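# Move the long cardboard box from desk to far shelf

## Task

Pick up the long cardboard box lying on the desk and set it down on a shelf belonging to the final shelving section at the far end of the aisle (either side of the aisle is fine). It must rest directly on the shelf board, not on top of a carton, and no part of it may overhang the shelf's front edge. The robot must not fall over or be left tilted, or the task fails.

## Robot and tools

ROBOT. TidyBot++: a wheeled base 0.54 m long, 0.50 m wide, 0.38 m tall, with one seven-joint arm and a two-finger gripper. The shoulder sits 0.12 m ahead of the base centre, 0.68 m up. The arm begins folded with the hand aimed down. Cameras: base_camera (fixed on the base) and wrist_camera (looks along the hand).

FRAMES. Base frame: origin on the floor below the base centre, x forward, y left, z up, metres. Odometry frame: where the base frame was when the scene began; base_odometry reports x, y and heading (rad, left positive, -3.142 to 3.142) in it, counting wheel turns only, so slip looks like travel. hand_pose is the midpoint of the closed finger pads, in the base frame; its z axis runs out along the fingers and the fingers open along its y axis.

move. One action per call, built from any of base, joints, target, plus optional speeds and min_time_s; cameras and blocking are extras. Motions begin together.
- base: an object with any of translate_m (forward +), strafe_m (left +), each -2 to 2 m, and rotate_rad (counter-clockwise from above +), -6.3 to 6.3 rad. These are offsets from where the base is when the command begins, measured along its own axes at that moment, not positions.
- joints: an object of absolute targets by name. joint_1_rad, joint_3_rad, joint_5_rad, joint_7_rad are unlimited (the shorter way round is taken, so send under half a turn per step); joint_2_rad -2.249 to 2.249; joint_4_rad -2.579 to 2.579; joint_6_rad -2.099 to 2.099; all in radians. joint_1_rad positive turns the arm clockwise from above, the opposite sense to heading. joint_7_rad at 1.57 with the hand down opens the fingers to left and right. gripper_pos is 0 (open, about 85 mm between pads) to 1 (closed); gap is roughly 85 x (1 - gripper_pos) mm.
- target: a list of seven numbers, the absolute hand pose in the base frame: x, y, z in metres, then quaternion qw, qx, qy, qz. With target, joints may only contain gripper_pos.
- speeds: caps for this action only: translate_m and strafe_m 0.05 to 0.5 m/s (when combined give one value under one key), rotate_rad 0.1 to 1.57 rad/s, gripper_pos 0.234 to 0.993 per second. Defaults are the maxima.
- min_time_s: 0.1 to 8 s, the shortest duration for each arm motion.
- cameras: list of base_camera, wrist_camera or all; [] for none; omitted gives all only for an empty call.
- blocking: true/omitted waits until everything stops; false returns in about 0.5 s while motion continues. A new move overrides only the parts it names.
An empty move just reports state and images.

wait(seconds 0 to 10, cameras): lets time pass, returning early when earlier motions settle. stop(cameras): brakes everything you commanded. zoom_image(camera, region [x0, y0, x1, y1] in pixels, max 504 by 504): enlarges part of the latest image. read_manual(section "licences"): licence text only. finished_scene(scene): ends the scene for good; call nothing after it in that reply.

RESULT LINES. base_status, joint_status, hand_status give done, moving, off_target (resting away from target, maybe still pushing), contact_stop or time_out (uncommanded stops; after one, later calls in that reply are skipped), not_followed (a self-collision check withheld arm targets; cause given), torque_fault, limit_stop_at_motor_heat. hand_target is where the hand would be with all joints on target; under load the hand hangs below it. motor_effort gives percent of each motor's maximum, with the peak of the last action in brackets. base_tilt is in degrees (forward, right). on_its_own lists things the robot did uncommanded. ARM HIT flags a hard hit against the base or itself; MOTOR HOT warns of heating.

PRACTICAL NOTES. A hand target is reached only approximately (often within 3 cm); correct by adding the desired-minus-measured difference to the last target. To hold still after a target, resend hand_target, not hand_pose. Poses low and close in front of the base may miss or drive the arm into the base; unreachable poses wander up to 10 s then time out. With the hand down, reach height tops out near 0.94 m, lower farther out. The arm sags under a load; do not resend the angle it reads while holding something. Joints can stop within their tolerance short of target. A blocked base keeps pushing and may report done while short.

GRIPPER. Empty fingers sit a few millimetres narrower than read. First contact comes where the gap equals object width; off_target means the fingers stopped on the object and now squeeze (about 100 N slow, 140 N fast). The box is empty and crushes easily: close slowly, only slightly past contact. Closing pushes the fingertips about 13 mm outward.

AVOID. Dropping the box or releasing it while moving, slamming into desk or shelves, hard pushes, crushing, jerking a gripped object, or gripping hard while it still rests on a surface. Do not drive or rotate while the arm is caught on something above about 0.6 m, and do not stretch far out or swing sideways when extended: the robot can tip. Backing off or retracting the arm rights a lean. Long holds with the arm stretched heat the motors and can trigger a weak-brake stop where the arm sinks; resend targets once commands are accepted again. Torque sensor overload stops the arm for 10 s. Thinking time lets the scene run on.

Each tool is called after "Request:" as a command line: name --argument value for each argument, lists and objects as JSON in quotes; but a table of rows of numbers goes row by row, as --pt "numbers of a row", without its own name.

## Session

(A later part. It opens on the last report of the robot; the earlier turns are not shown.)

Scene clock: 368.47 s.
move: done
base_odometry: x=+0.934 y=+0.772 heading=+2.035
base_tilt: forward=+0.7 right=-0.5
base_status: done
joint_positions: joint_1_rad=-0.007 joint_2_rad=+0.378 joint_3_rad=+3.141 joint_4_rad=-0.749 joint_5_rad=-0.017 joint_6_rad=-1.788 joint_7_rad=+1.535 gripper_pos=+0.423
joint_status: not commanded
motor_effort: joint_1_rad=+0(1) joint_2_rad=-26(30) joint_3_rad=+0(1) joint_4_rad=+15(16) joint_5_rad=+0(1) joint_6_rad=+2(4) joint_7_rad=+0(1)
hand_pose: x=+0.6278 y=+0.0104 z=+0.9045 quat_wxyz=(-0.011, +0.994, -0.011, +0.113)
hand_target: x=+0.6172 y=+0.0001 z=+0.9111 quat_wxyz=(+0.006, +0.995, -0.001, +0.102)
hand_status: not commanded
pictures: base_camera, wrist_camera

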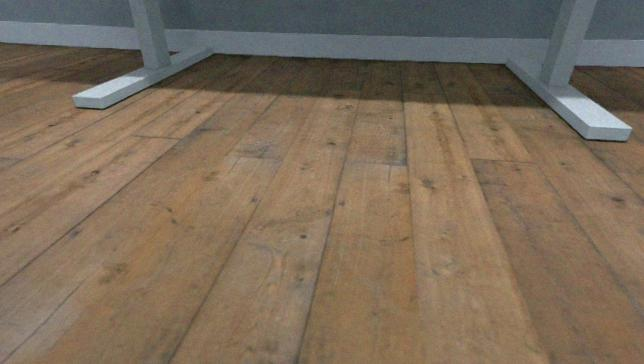

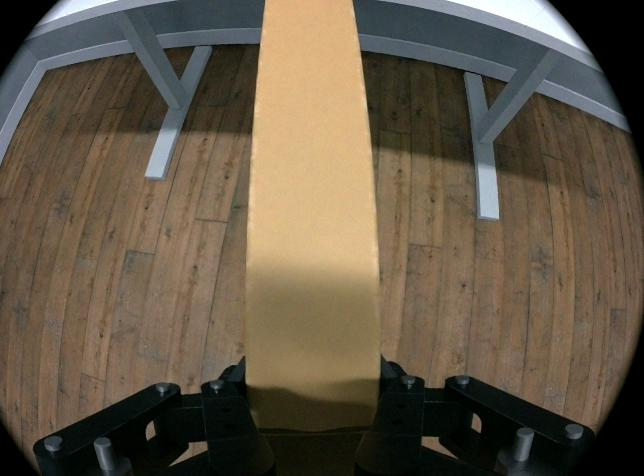

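Request:
move --joints '{"joint_7_rad": 0.0}' --min_time_s 4 --cameras '["wrist_camera"]'

Request:
move --joints '{"joint_1_rad": 0.0, "joint_2_rad": -0.447, "joint_3_rad": 3.14, "joint_4_rad": -1.88, "joint_5_rad": 0.0, "joint_6_rad": -1.72, "joint_7_rad": 0.0}' --min_time_s 5 --cameras '["all"]'

Scene clock: 382.50 s.
move: done
base_odometry: x=+0.934 y=+0.772 heading=+2.035
base_tilt: forward=+0.7 right=-0.4
base_status: not commanded
joint_positions: joint_1_rad=-0.007 joint_2_rad=+0.378 joint_3_rad=+3.141 joint_4_rad=-0.749 joint_5_rad=-0.017 joint_6_rad=-1.788 joint_7_rad=+0.048 gripper_pos=+0.423
joint_status: all done
motor_effort: joint_1_rad=+0(1) joint_2_rad=-26(27) joint_3_rad=+1(1) joint_4_rad=+15(15) joint_5_rad=+0(1) joint_6_rad=+3(4) joint_7_rad=+0(2)
hand_pose: x=+0.6278 y=+0.0104 z=+0.9045 quat_wxyz=(-0.084, +0.724, -0.681, +0.076)
hand_target: x=+0.6172 y=+0.0001 z=+0.9111 quat_wxyz=(-0.068, +0.703, -0.704, +0.076)
hand_status: not commanded

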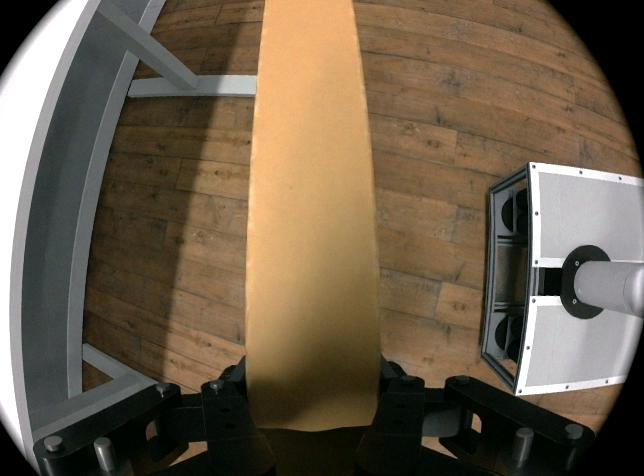

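Scene clock: 387.80 s.
move: done
base_odometry: x=+0.934 y=+0.772 heading=+2.035
base_tilt: forward=+0.7 right=-0.5
base_status: not commanded
joint_positions: joint_1_rad=-0.007 joint_2_rad=-0.435 joint_3_rad=+3.141 joint_4_rad=-1.849 joint_5_rad=-0.017 joint_6_rad=-1.775 joint_7_rad=+0.048 gripper_pos=+0.423
joint_status: all done
motor_effort: joint_1_rad=+0(2) joint_2_rad=+0(28) joint_3_rad=+0(2) joint_4_rad=+14(16) joint_5_rad=+0(1) joint_6_rad=+0(3) joint_7_rad=-1(2)
hand_pose: x=+0.2373 y=+0.0075 z=+0.8016 quat_wxyz=(+0.010, +0.727, -0.686, -0.023)
hand_target: x=+0.2449 y=+0.0016 z=+0.7931 quat_wxyz=(+0.004, +0.708, -0.707, -0.004)
hand_status: not commanded
pictures: base_camera, wrist_camera

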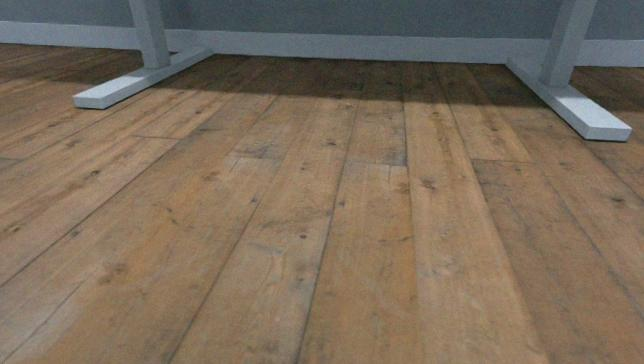

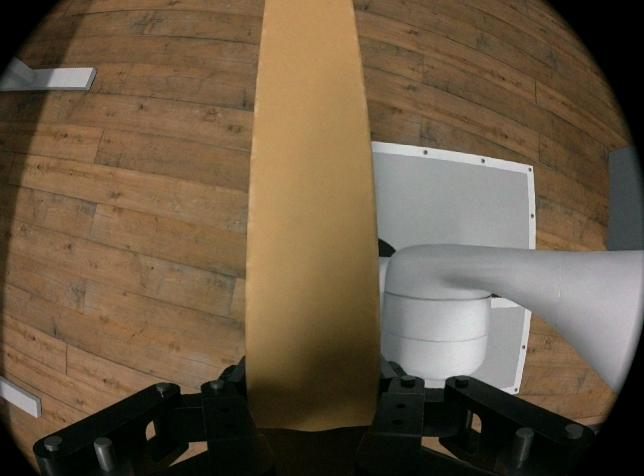

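Request:
move --base '{"rotate_rad": 2.967}' --speeds '{"rotate_rad": 0.8}' --cameras '["all"]'

Scene clock: 402.13 s.
move: done
base_odometry: x=+0.934 y=+0.772 heading=-1.282
base_tilt: forward=+0.7 right=-0.5
base_status: done
joint_positions: joint_1_rad=-0.007 joint_2_rad=-0.435 joint_3_rad=+3.141 joint_4_rad=-1.849 joint_5_rad=-0.017 joint_6_rad=-1.774 joint_7_rad=+0.048 gripper_pos=+0.423
joint_status: not commanded
motor_effort: joint_1_rad=+0(1) joint_2_rad=+1(1) joint_3_rad=+1(1) joint_4_rad=+14(15) joint_5_rad=+0(1) joint_6_rad=-1(1) joint_7_rad=+0(2)
hand_pose: x=+0.2377 y=+0.0075 z=+0.8016 quat_wxyz=(+0.010, +0.727, -0.686, -0.023)
hand_target: x=+0.2449 y=+0.0016 z=+0.7931 quat_wxyz=(+0.004, +0.708, -0.707, -0.004)
hand_status: not commanded
pictures: base_camera, wrist_camera

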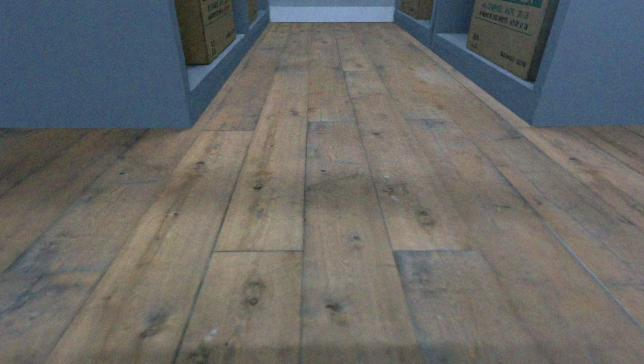

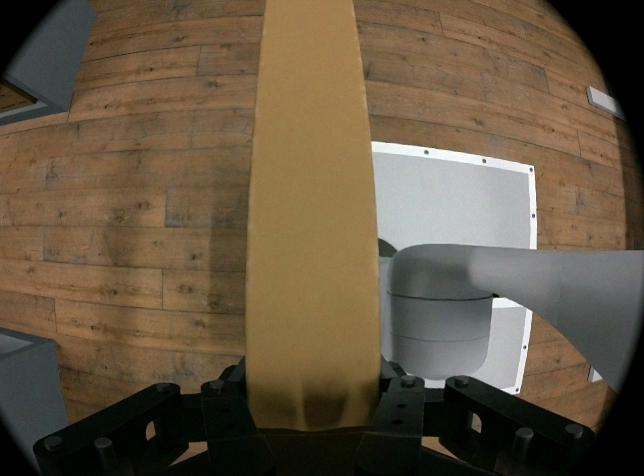

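Request:
move --base '{"translate_m": 0.3, "strafe_m": -0.19}' --speeds '{"translate_m": 0.2}' --joints '{"joint_1_rad": -1.4, "joint_2_rad": -0.467, "joint_4_rad": -1.637, "joint_6_rad": -1.97}' --min_time_s 5 --cameras '["all"]'

Scene clock: 429.33 s.
move: done
base_odometry: x=+0.838 y=+0.430 heading=-1.281
base_tilt: forward=+0.7 right=-0.6
base_status: done
joint_positions: joint_1_rad=-1.388 joint_2_rad=-0.450 joint_3_rad=+3.141 joint_4_rad=-1.668 joint_5_rad=-0.017 joint_6_rad=-1.913 joint_7_rad=+0.047 gripper_pos=+0.423
joint_status: all done
motor_effort: joint_1_rad=+0(1) joint_2_rad=+1(3) joint_3_rad=+1(2) joint_4_rad=+14(16) joint_5_rad=+0(1) joint_6_rad=+0(2) joint_7_rad=+0(2)
hand_pose: x=+0.1336 y=+0.1145 z=+0.8580 quat_wxyz=(-0.006, +0.998, -0.065, -0.007)
hand_target: x=+0.1345 y=+0.0993 z=+0.8689 quat_wxyz=(-0.001, +0.996, -0.085, +0.000)
hand_status: not commanded
pictures: base_camera, wrist_camera

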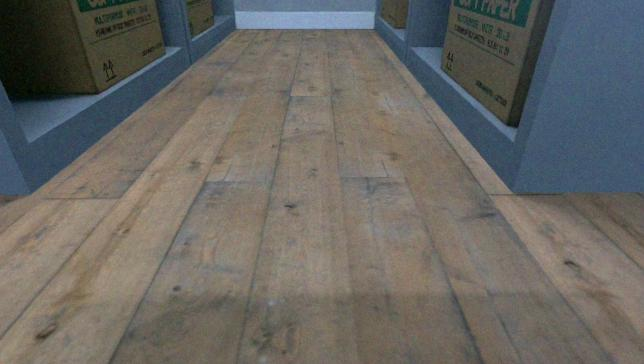

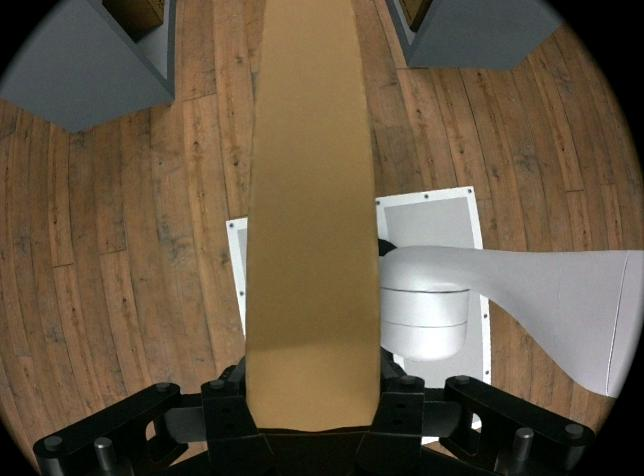

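Request:
move --base '{"translate_m": 1.4}' --speeds '{"translate_m": 0.3}' --cameras '["all"]'

Scene clock: 442.80 s.
move: done
base_odometry: x=+1.237 y=-0.912 heading=-1.282
base_tilt: forward=+0.6 right=-0.6
base_status: done
joint_positions: joint_1_rad=-1.388 joint_2_rad=-0.453 joint_3_rad=+3.141 joint_4_rad=-1.668 joint_5_rad=-0.017 joint_6_rad=-1.914 joint_7_rad=+0.047 gripper_pos=+0.423
joint_status: not commanded
motor_effort: joint_1_rad=+0(1) joint_2_rad=+2(3) joint_3_rad=+1(2) joint_4_rad=+14(15) joint_5_rad=+0(2) joint_6_rad=+1(2) joint_7_rad=+0(1)
hand_pose: x=+0.1334 y=+0.1136 z=+0.8583 quat_wxyz=(-0.007, +0.998, -0.065, -0.007)
hand_target: x=+0.1345 y=+0.0993 z=+0.8689 quat_wxyz=(-0.001, +0.996, -0.085, +0.000)
hand_status: not commanded
pictures: base_camera, wrist_camera

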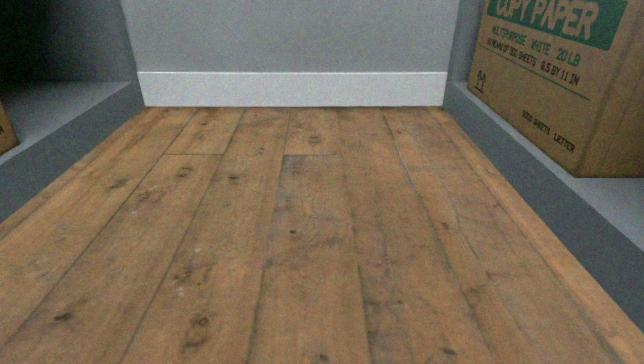

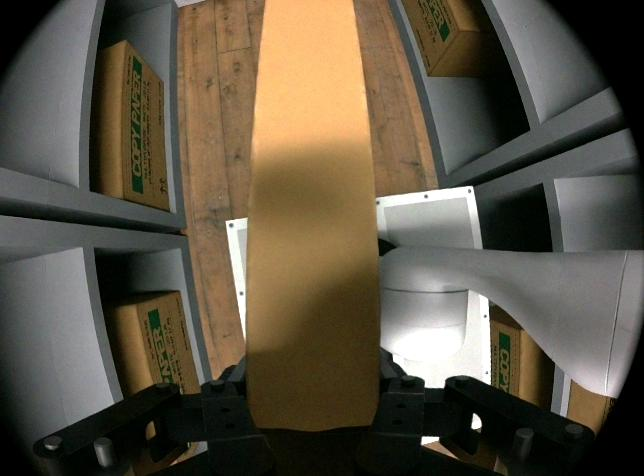

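Request:
move --base '{"translate_m": 0.545}' --speeds '{"translate_m": 0.25}' --cameras '["all"]'

Scene clock: 449.80 s.
move: done
base_odometry: x=+1.392 y=-1.435 heading=-1.282
base_tilt: forward=+0.6 right=-0.5
base_status: done
joint_positions: joint_1_rad=-1.388 joint_2_rad=-0.454 joint_3_rad=+3.141 joint_4_rad=-1.668 joint_5_rad=-0.017 joint_6_rad=-1.915 joint_7_rad=+0.047 gripper_pos=+0.423
joint_status: not commanded
motor_effort: joint_1_rad=+0(1) joint_2_rad=+2(3) joint_3_rad=+1(2) joint_4_rad=+15(15) joint_5_rad=+0(1) joint_6_rad=+0(1) joint_7_rad=+0(1)
hand_pose: x=+0.1333 y=+0.1133 z=+0.8585 quat_wxyz=(-0.007, +0.998, -0.064, -0.007)
hand_target: x=+0.1345 y=+0.0993 z=+0.8689 quat_wxyz=(-0.001, +0.996, -0.085, +0.000)
hand_status: not commanded
pictures: base_camera, wrist_camera

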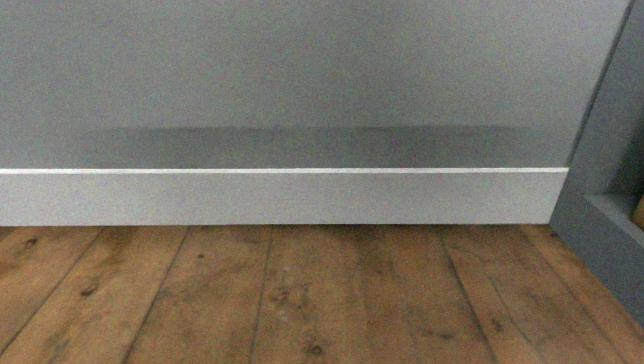

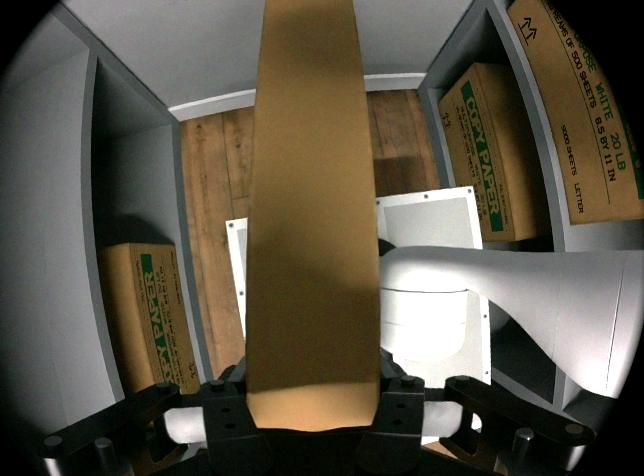

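Request:
move --joints '{"joint_6_rad": -0.5}' --min_time_s 5 --cameras '["all"]'

Scene clock: 462.83 s.
move: done
base_odometry: x=+1.392 y=-1.435 heading=-1.282
base_tilt: forward=+0.7 right=-0.6
base_status: not commanded
joint_positions: joint_1_rad=-1.388 joint_2_rad=-0.454 joint_3_rad=+3.141 joint_4_rad=-1.668 joint_5_rad=-0.017 joint_6_rad=-0.566 joint_7_rad=+0.047 gripper_pos=+0.423
joint_status: all done
motor_effort: joint_1_rad=+0(0) joint_2_rad=-3(4) joint_3_rad=+1(1) joint_4_rad=+19(19) joint_5_rad=+0(1) joint_6_rad=+10(10) joint_7_rad=+0(1)
hand_pose: x=+0.1899 y=+0.4084 z=+1.1053 quat_wxyz=(-0.626, +0.775, -0.055, +0.064)
hand_target: x=+0.1864 y=+0.4042 z=+1.1493 quat_wxyz=(-0.669, +0.739, -0.062, +0.057)
hand_status: not commanded
pictures: base_camera, wrist_camera

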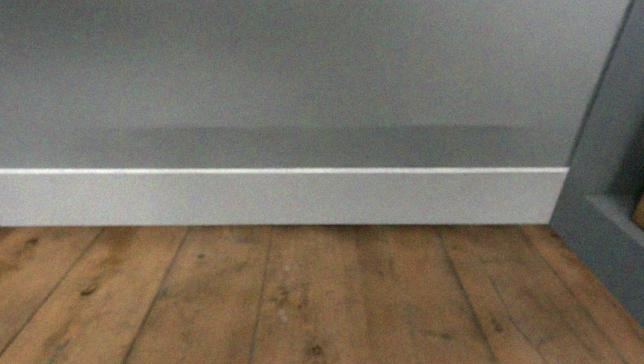

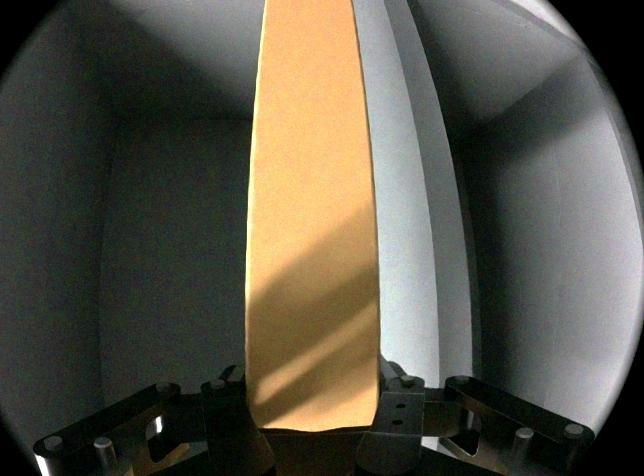

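Request:
move --base '{"strafe_m": 0.16}' --speeds '{"strafe_m": 0.1}' --cameras '["all"]'

Scene clock: 481.17 s.
move: done
base_odometry: x=+1.546 y=-1.389 heading=-1.282
base_tilt: forward=+0.6 right=-0.5
base_status: done
joint_positions: joint_1_rad=-1.388 joint_2_rad=-0.460 joint_3_rad=+3.141 joint_4_rad=-1.668 joint_5_rad=-0.017 joint_6_rad=-0.564 joint_7_rad=+0.047 gripper_pos=+0.423
joint_status: not commanded
motor_effort: joint_1_rad=+0(1) joint_2_rad=-3(8) joint_3_rad=+1(1) joint_4_rad=+19(20) joint_5_rad=+0(1) joint_6_rad=+10(11) joint_7_rad=+0(1)
hand_pose: x=+0.1895 y=+0.4061 z=+1.1084 quat_wxyz=(-0.629, +0.772, -0.055, +0.065)
hand_target: x=+0.1864 y=+0.4042 z=+1.1493 quat_wxyz=(-0.669, +0.739, -0.062, +0.057)
hand_status: not commanded
pictures: base_camera, wrist_camera

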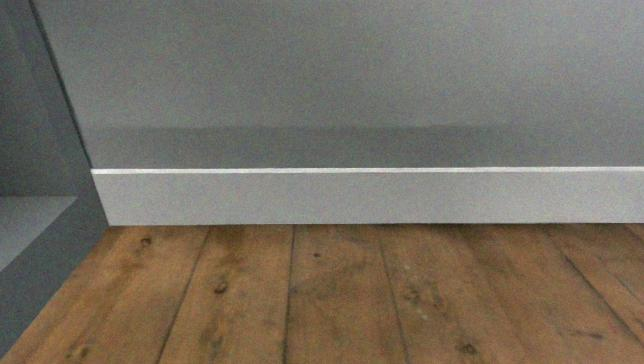

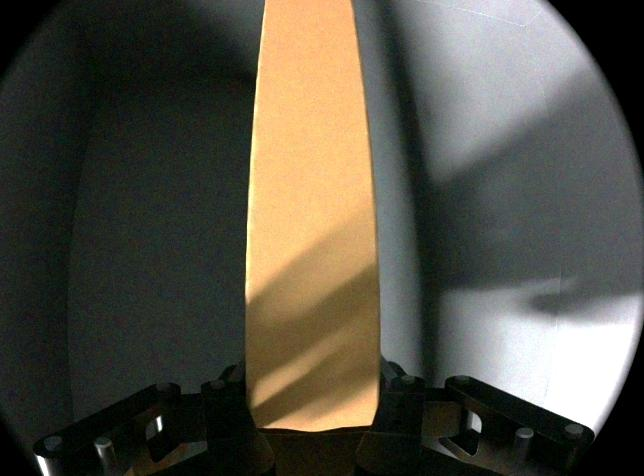

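Request:
move --joints '{"joint_2_rad": -0.38, "joint_4_rad": -1.51, "joint_6_rad": -0.86}' --min_time_s 4 --cameras '["wrist_camera"]'

Scene clock: 500.40 s.
move: done
base_odometry: x=+1.546 y=-1.389 heading=-1.282
base_tilt: forward=+0.6 right=-0.6
base_status: not commanded
joint_positions: joint_1_rad=-1.388 joint_2_rad=-0.396 joint_3_rad=+3.141 joint_4_rad=-1.545 joint_5_rad=-0.017 joint_6_rad=-0.790 joint_7_rad=+0.047 gripper_pos=+0.423
joint_status: all done
motor_effort: joint_1_rad=+0(1) joint_2_rad=-5(6) joint_3_rad=+1(1) joint_4_rad=+18(20) joint_5_rad=+0(1) joint_6_rad=+10(11) joint_7_rad=-1(1)
hand_pose: x=+0.1891 y=+0.4091 z=+1.0865 quat_wxyz=(-0.563, +0.823, -0.057, +0.056)
hand_target: x=+0.1870 y=+0.4069 z=+1.0800 quat_wxyz=(-0.543, +0.836, -0.071, +0.046)
hand_status: not commanded

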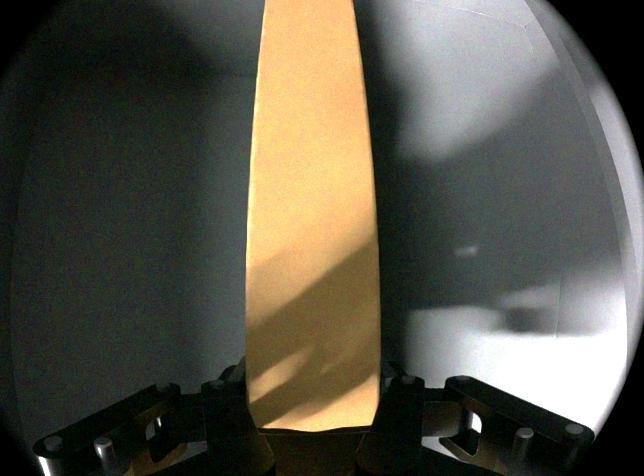

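Request:
move --joints '{"joint_4_rad": -1.60}' --min_time_s 3 --cameras '["wrist_camera"]'

Scene clock: 508.57 s.
move: done
base_odometry: x=+1.546 y=-1.389 heading=-1.282
base_tilt: forward=+0.7 right=-0.5
base_status: not commanded
joint_positions: joint_1_rad=-1.388 joint_2_rad=-0.396 joint_3_rad=+3.141 joint_4_rad=-1.564 joint_5_rad=-0.017 joint_6_rad=-0.791 joint_7_rad=+0.047 gripper_pos=+0.423
joint_status: all done
motor_effort: joint_1_rad=+0(1) joint_2_rad=-5(6) joint_3_rad=+0(1) joint_4_rad=+19(19) joint_5_rad=+0(1) joint_6_rad=+9(10) joint_7_rad=+0(1)
hand_pose: x=+0.1891 y=+0.4092 z=+1.0753 quat_wxyz=(-0.555, +0.828, -0.057, +0.056)
hand_target: x=+0.1867 y=+0.4053 z=+1.0288 quat_wxyz=(-0.504, +0.859, -0.073, +0.043)
hand_status: not commanded

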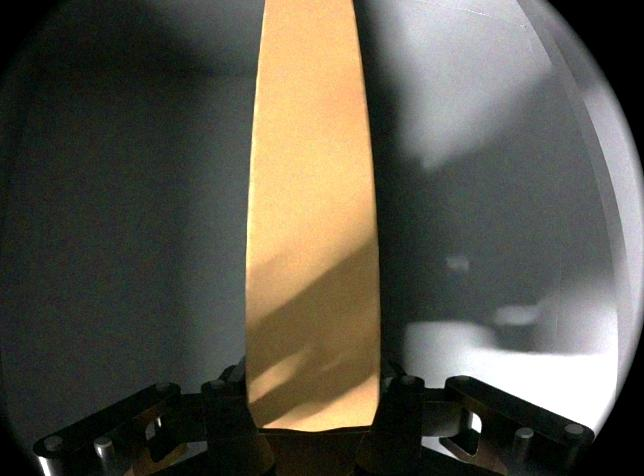

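Request:
move --joints '{"joint_4_rad": -1.66}' --min_time_s 3 --cameras '["wrist_camera"]'

Request:
move --joints '{"joint_4_rad": -1.68}' --min_time_s 2 --cameras '["wrist_camera"]'

Scene clock: 514.90 s.
move: done
base_odometry: x=+1.546 y=-1.389 heading=-1.282
base_tilt: forward=+0.6 right=-0.5
base_status: not commanded
joint_positions: joint_1_rad=-1.388 joint_2_rad=-0.396 joint_3_rad=+3.141 joint_4_rad=-1.621 joint_5_rad=-0.017 joint_6_rad=-0.791 joint_7_rad=+0.047 gripper_pos=+0.423
joint_status: all done
motor_effort: joint_1_rad=+0(1) joint_2_rad=-4(6) joint_3_rad=+1(1) joint_4_rad=+18(19) joint_5_rad=+0(1) joint_6_rad=+9(10) joint_7_rad=-1(1)
hand_pose: x=+0.1890 y=+0.4085 z=+1.0420 quat_wxyz=(-0.531, +0.844, -0.059, +0.053)
hand_target: x=+0.1861 y=+0.4017 z=+0.9949 quat_wxyz=(-0.478, +0.874, -0.074, +0.041)
hand_status: not commanded

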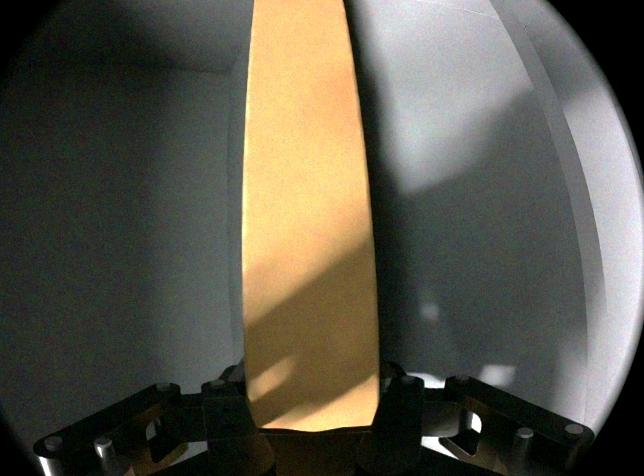

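Scene clock: 517.20 s.
move: done
base_odometry: x=+1.546 y=-1.389 heading=-1.282
base_tilt: forward=+0.7 right=-0.6
base_status: not commanded
joint_positions: joint_1_rad=-1.388 joint_2_rad=-0.396 joint_3_rad=+3.141 joint_4_rad=-1.637 joint_5_rad=-0.017 joint_6_rad=-0.791 joint_7_rad=+0.047 gripper_pos=+0.423
joint_status: all done
motor_effort: joint_1_rad=+0(0) joint_2_rad=-3(6) joint_3_rad=+1(1) joint_4_rad=+17(19) joint_5_rad=+0(1) joint_6_rad=+7(9) joint_7_rad=-1(1)
hand_pose: x=+0.1889 y=+0.4080 z=+1.0331 quat_wxyz=(-0.524, +0.848, -0.059, +0.052)
hand_target: x=+0.1859 y=+0.4001 z=+0.9836 quat_wxyz=(-0.470, +0.879, -0.074, +0.040)
hand_status: not commanded

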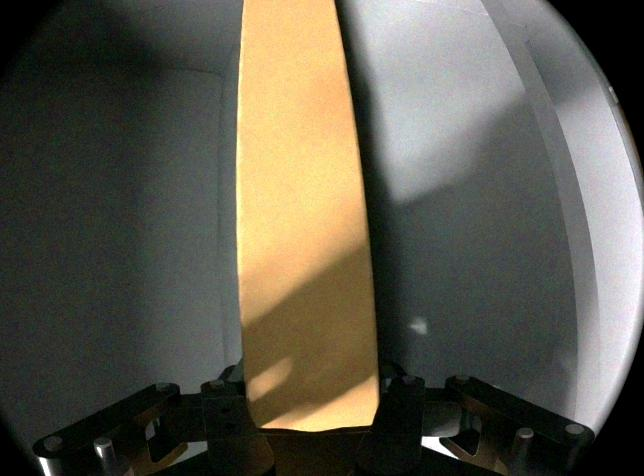

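Request:
move --joints '{"joint_7_rad": 0.17}' --min_time_s 2 --cameras '["wrist_camera"]'

Scene clock: 528.27 s.
move: done
base_odometry: x=+1.546 y=-1.389 heading=-1.282
base_tilt: forward=+0.7 right=-0.5
base_status: not commanded
joint_positions: joint_1_rad=-1.389 joint_2_rad=-0.396 joint_3_rad=+3.141 joint_4_rad=-1.637 joint_5_rad=-0.017 joint_6_rad=-0.791 joint_7_rad=+0.118 gripper_pos=+0.423
joint_status: all done
motor_effort: joint_1_rad=+1(1) joint_2_rad=-3(5) joint_3_rad=+1(1) joint_4_rad=+15(17) joint_5_rad=+1(1) joint_6_rad=+6(8) joint_7_rad=+1(2)
hand_pose: x=+0.1883 y=+0.4081 z=+1.0331 quat_wxyz=(-0.522, +0.850, -0.029, +0.070)
hand_target: x=+0.1859 y=+0.4001 z=+0.9836 quat_wxyz=(-0.465, +0.882, +0.000, +0.080)
hand_status: not commanded

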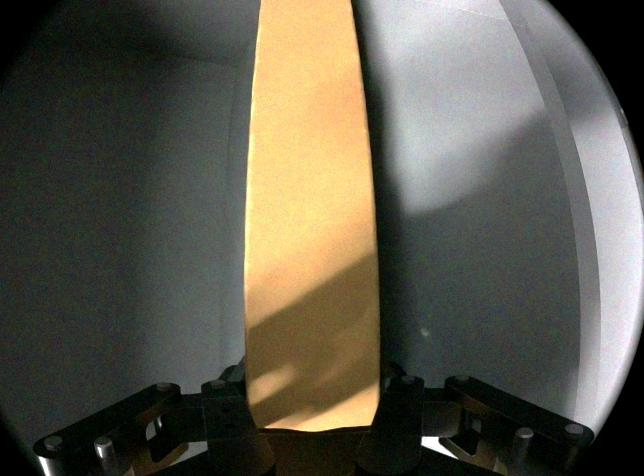

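Request:
move --joints '{"joint_4_rad": -1.70}' --min_time_s 2 --cameras '["wrist_camera"]'

Request:
move --joints '{"joint_4_rad": -1.715}' --min_time_s 2 --cameras '["wrist_camera"]'

Scene clock: 534.97 s.
move: off_target
base_odometry: x=+1.546 y=-1.389 heading=-1.282
base_tilt: forward=+0.6 right=-0.5
base_status: not commanded
joint_positions: joint_1_rad=-1.389 joint_2_rad=-0.396 joint_3_rad=+3.141 joint_4_rad=-1.637 joint_5_rad=-0.017 joint_6_rad=-0.791 joint_7_rad=+0.118 gripper_pos=+0.423
joint_status: joint_4_rad off_target (ended at -1.637, target -1.700)
motor_effort: joint_1_rad=+0(1) joint_2_rad=-1(4) joint_3_rad=+1(1) joint_4_rad=+14(16) joint_5_rad=+1(2) joint_6_rad=+4(6) joint_7_rad=+0(1)
hand_pose: x=+0.1883 y=+0.4081 z=+1.0328 quat_wxyz=(-0.522, +0.850, -0.029, +0.070)
hand_target: x=+0.1855 y=+0.3982 z=+0.9724 quat_wxyz=(-0.456, +0.887, +0.000, +0.078)
hand_status: not commanded

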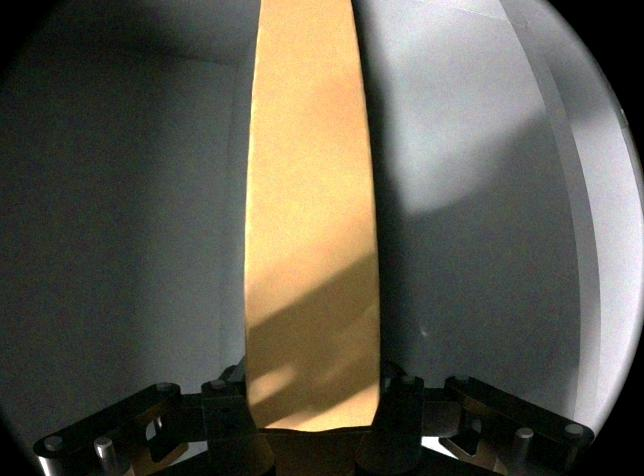

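Scene clock: 537.23 s.
move: off_target
base_odometry: x=+1.546 y=-1.389 heading=-1.282
base_tilt: forward=+0.7 right=-0.5
base_status: not commanded
joint_positions: joint_1_rad=-1.389 joint_2_rad=-0.396 joint_3_rad=+3.141 joint_4_rad=-1.638 joint_5_rad=-0.017 joint_6_rad=-0.791 joint_7_rad=+0.118 gripper_pos=+0.423
joint_status: joint_4_rad off_target (ended at -1.638, target -1.715)
motor_effort: joint_1_rad=+0(1) joint_2_rad=-1(2) joint_3_rad=+1(1) joint_4_rad=+11(14) joint_5_rad=+1(2) joint_6_rad=+2(5) joint_7_rad=+0(2)
hand_pose: x=+0.1883 y=+0.4081 z=+1.0325 quat_wxyz=(-0.521, +0.850, -0.029, +0.070)
hand_target: x=+0.1853 y=+0.3967 z=+0.9640 quat_wxyz=(-0.449, +0.890, +0.000, +0.077)
hand_status: not commanded

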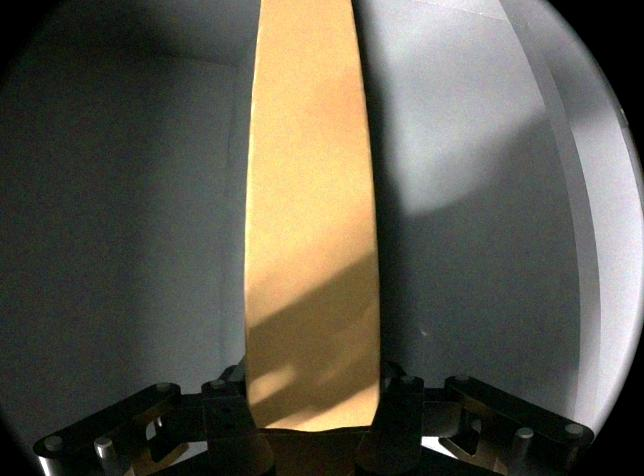

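Request:
move --joints '{"joint_4_rad": -1.67}' --min_time_s 1 --cameras '[]'

Request:
move --joints '{"gripper_pos": 0.38}' --speeds '{"gripper_pos": 0.234}' --cameras '["wrist_camera"]'

Request:
move --joints '{"gripper_pos": 0.33}' --speeds '{"gripper_pos": 0.234}' --cameras '["wrist_camera"]'

Scene clock: 545.93 s.
move: done
base_odometry: x=+1.546 y=-1.389 heading=-1.282
base_tilt: forward=+0.6 right=-0.6
base_status: not commanded
joint_positions: joint_1_rad=-1.389 joint_2_rad=-0.396 joint_3_rad=+3.141 joint_4_rad=-1.638 joint_5_rad=-0.017 joint_6_rad=-0.791 joint_7_rad=+0.118 gripper_pos=+0.423
joint_status: all done
motor_effort: joint_1_rad=+0(1) joint_2_rad=+0(1) joint_3_rad=+1(1) joint_4_rad=+11(12) joint_5_rad=+1(2) joint_6_rad=+1(2) joint_7_rad=+1(2)
hand_pose: x=+0.1883 y=+0.4081 z=+1.0325 quat_wxyz=(-0.521, +0.850, -0.029, +0.070)
hand_target: x=+0.1860 y=+0.4009 z=+0.9893 quat_wxyz=(-0.469, +0.880, +0.000, +0.081)
hand_status: not commanded

Scene clock: 546.70 s.
move: done
base_odometry: x=+1.546 y=-1.389 heading=-1.282
base_tilt: forward=+0.6 right=-0.6
base_status: not commanded
joint_positions: joint_1_rad=-1.389 joint_2_rad=-0.397 joint_3_rad=+3.141 joint_4_rad=-1.637 joint_5_rad=-0.017 joint_6_rad=-0.791 joint_7_rad=+0.123 gripper_pos=+0.384
joint_status: all done
motor_effort: joint_1_rad=+0(1) joint_2_rad=+1(2) joint_3_rad=+1(1) joint_4_rad=+9(11) joint_5_rad=+1(1) joint_6_rad=+0(2) joint_7_rad=-1(1)
hand_pose: x=+0.1883 y=+0.4077 z=+1.0335 quat_wxyz=(-0.522, +0.849, -0.027, +0.071)
hand_target: x=+0.1860 y=+0.4009 z=+0.9893 quat_wxyz=(-0.469, +0.880, +0.000, +0.081)
hand_status: not commanded

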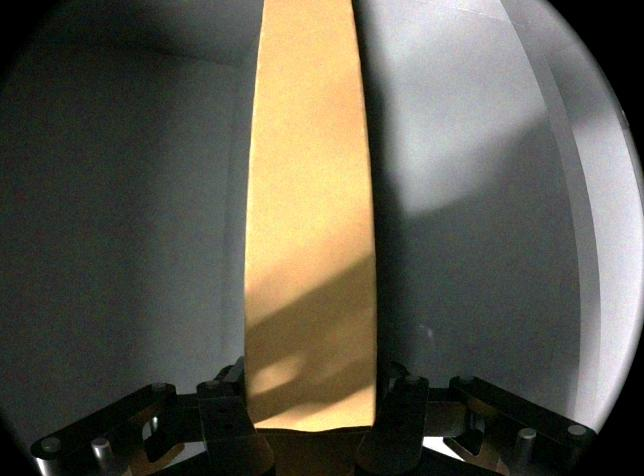

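Scene clock: 547.50 s.
move: off_target
base_odometry: x=+1.546 y=-1.389 heading=-1.282
base_tilt: forward=+0.6 right=-0.5
base_status: not commanded
joint_positions: joint_1_rad=-1.389 joint_2_rad=-0.398 joint_3_rad=+3.141 joint_4_rad=-1.635 joint_5_rad=-0.017 joint_6_rad=-0.791 joint_7_rad=+0.123 gripper_pos=+0.336
joint_status: gripper_pos off_target (ended at +0.336, target +0.330)
motor_effort: joint_1_rad=+0(1) joint_2_rad=+0(2) joint_3_rad=+1(1) joint_4_rad=+9(9) joint_5_rad=+1(1) joint_6_rad=+0(2) joint_7_rad=+1(1)
hand_pose: x=+0.1882 y=+0.4074 z=+1.0349 quat_wxyz=(-0.523, +0.849, -0.027, +0.072)
hand_target: x=+0.1860 y=+0.4009 z=+0.9893 quat_wxyz=(-0.469, +0.880, +0.000, +0.081)
hand_status: not commanded

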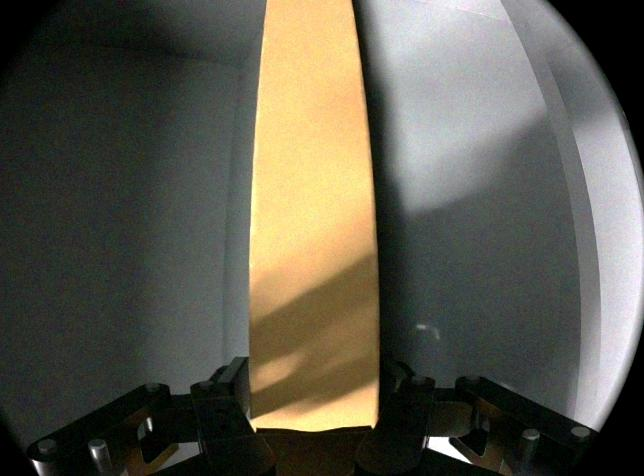

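Request:
move --joints '{"joint_4_rad": -1.59}' --min_time_s 2 --cameras '["wrist_camera"]'

Request:
move --joints '{"gripper_pos": 0.28}' --speeds '{"gripper_pos": 0.234}' --cameras '["wrist_camera"]'

Scene clock: 563.57 s.
move: done
base_odometry: x=+1.546 y=-1.389 heading=-1.282
base_tilt: forward=+0.6 right=-0.6
base_status: not commanded
joint_positions: joint_1_rad=-1.389 joint_2_rad=-0.396 joint_3_rad=+3.141 joint_4_rad=-1.624 joint_5_rad=-0.017 joint_6_rad=-0.796 joint_7_rad=+0.123 gripper_pos=+0.336
joint_status: all done
motor_effort: joint_1_rad=+0(1) joint_2_rad=-5(6) joint_3_rad=+1(1) joint_4_rad=+18(19) joint_5_rad=+0(1) joint_6_rad=+9(9) joint_7_rad=+0(1)
hand_pose: x=+0.1883 y=+0.4079 z=+1.0392 quat_wxyz=(-0.525, +0.848, -0.026, +0.072)
hand_target: x=+0.1868 y=+0.4057 z=+1.0345 quat_wxyz=(-0.503, +0.860, +0.000, +0.086)
hand_status: not commanded

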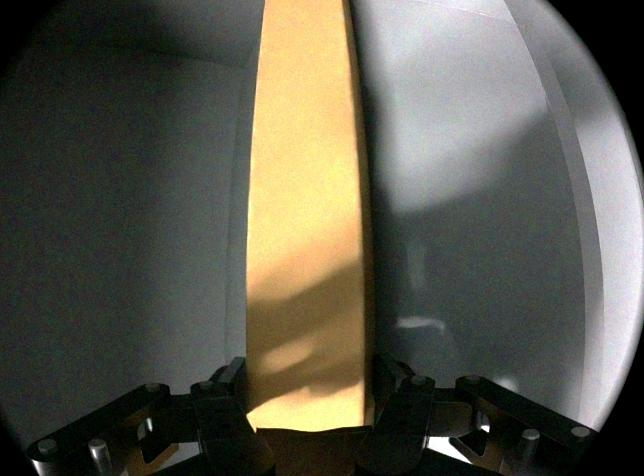

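Scene clock: 564.37 s.
move: done
base_odometry: x=+1.546 y=-1.389 heading=-1.282
base_tilt: forward=+0.6 right=-0.5
base_status: not commanded
joint_positions: joint_1_rad=-1.389 joint_2_rad=-0.396 joint_3_rad=+3.141 joint_4_rad=-1.622 joint_5_rad=-0.017 joint_6_rad=-0.796 joint_7_rad=+0.123 gripper_pos=+0.281
joint_status: all done
motor_effort: joint_1_rad=-1(1) joint_2_rad=-4(6) joint_3_rad=+0(1) joint_4_rad=+18(19) joint_5_rad=+0(0) joint_6_rad=+8(9) joint_7_rad=+0(1)
hand_pose: x=+0.1883 y=+0.4079 z=+1.0405 quat_wxyz=(-0.526, +0.847, -0.026, +0.072)
hand_target: x=+0.1868 y=+0.4057 z=+1.0345 quat_wxyz=(-0.503, +0.860, +0.000, +0.086)
hand_status: not commanded

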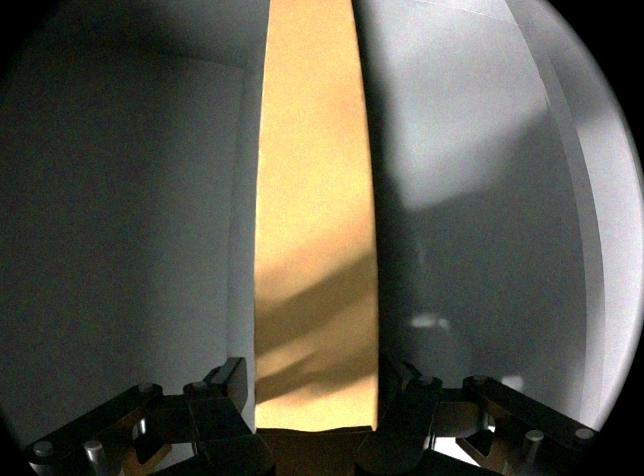

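Request:
move --base '{"strafe_m": -0.03}' --speeds '{"strafe_m": 0.05}' --cameras '["wrist_camera"]'

Request:
move --base '{"strafe_m": -0.03}' --speeds '{"strafe_m": 0.05}' --cameras '["wrist_camera"]'

Scene clock: 567.57 s.
move: done
base_odometry: x=+1.517 y=-1.398 heading=-1.282
base_tilt: forward=+0.7 right=-0.5
base_status: done
joint_positions: joint_1_rad=-1.389 joint_2_rad=-0.389 joint_3_rad=+3.141 joint_4_rad=-1.621 joint_5_rad=-0.017 joint_6_rad=-0.796 joint_7_rad=+0.123 gripper_pos=+0.281
joint_status: not commanded
motor_effort: joint_1_rad=+0(1) joint_2_rad=-4(7) joint_3_rad=+0(1) joint_4_rad=+19(19) joint_5_rad=+0(0) joint_6_rad=+8(9) joint_7_rad=+0(2)
hand_pose: x=+0.1887 y=+0.4101 z=+1.0384 quat_wxyz=(-0.524, +0.848, -0.026, +0.072)
hand_target: x=+0.1868 y=+0.4057 z=+1.0345 quat_wxyz=(-0.503, +0.860, +0.000, +0.086)
hand_status: not commanded

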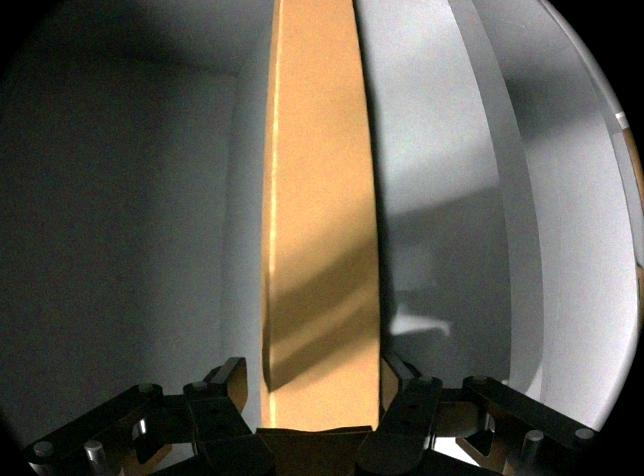

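Scene clock: 568.70 s.
move: done
base_odometry: x=+1.488 y=-1.406 heading=-1.281
base_tilt: forward=+0.7 right=-0.6
base_status: done
joint_positions: joint_1_rad=-1.389 joint_2_rad=-0.387 joint_3_rad=+3.141 joint_4_rad=-1.620 joint_5_rad=-0.017 joint_6_rad=-0.796 joint_7_rad=+0.123 gripper_pos=+0.281
joint_status: not commanded
motor_effort: joint_1_rad=+0(1) joint_2_rad=-4(7) joint_3_rad=+0(1) joint_4_rad=+18(19) joint_5_rad=+0(1) joint_6_rad=+8(9) joint_7_rad=+1(1)
hand_pose: x=+0.1888 y=+0.4111 z=+1.0379 quat_wxyz=(-0.523, +0.849, -0.027, +0.072)
hand_target: x=+0.1868 y=+0.4057 z=+1.0345 quat_wxyz=(-0.503, +0.860, +0.000, +0.086)
hand_status: not commanded

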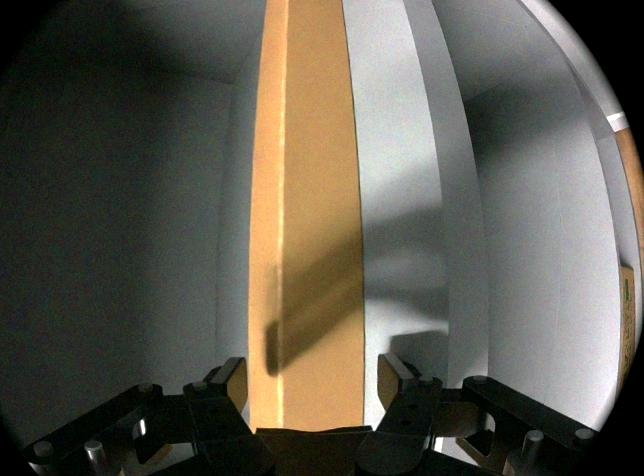

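Request:
move --base '{"strafe_m": -0.09}' --speeds '{"strafe_m": 0.08}' --cameras '["wrist_camera"]'

Scene clock: 573.90 s.
move: done
base_odometry: x=+1.402 y=-1.432 heading=-1.281
base_tilt: forward=+0.7 right=-0.6
base_status: done
joint_positions: joint_1_rad=-1.389 joint_2_rad=-0.385 joint_3_rad=+3.141 joint_4_rad=-1.618 joint_5_rad=-0.017 joint_6_rad=-0.797 joint_7_rad=+0.123 gripper_pos=+0.281
joint_status: not commanded
motor_effort: joint_1_rad=+0(1) joint_2_rad=-4(7) joint_3_rad=+1(1) joint_4_rad=+18(18) joint_5_rad=+0(0) joint_6_rad=+9(9) joint_7_rad=-1(1)
hand_pose: x=+0.1890 y=+0.4119 z=+1.0379 quat_wxyz=(-0.523, +0.849, -0.026, +0.072)
hand_target: x=+0.1868 y=+0.4057 z=+1.0345 quat_wxyz=(-0.503, +0.860, +0.000, +0.086)
hand_status: not commanded

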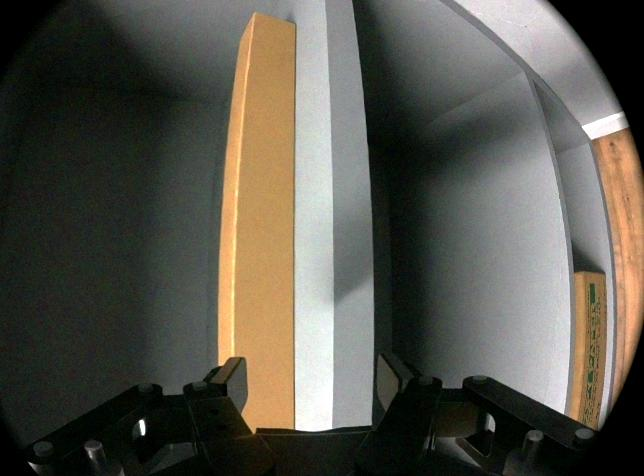

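Request:
finished_scene --scene 1

The scene is finished: the task was done.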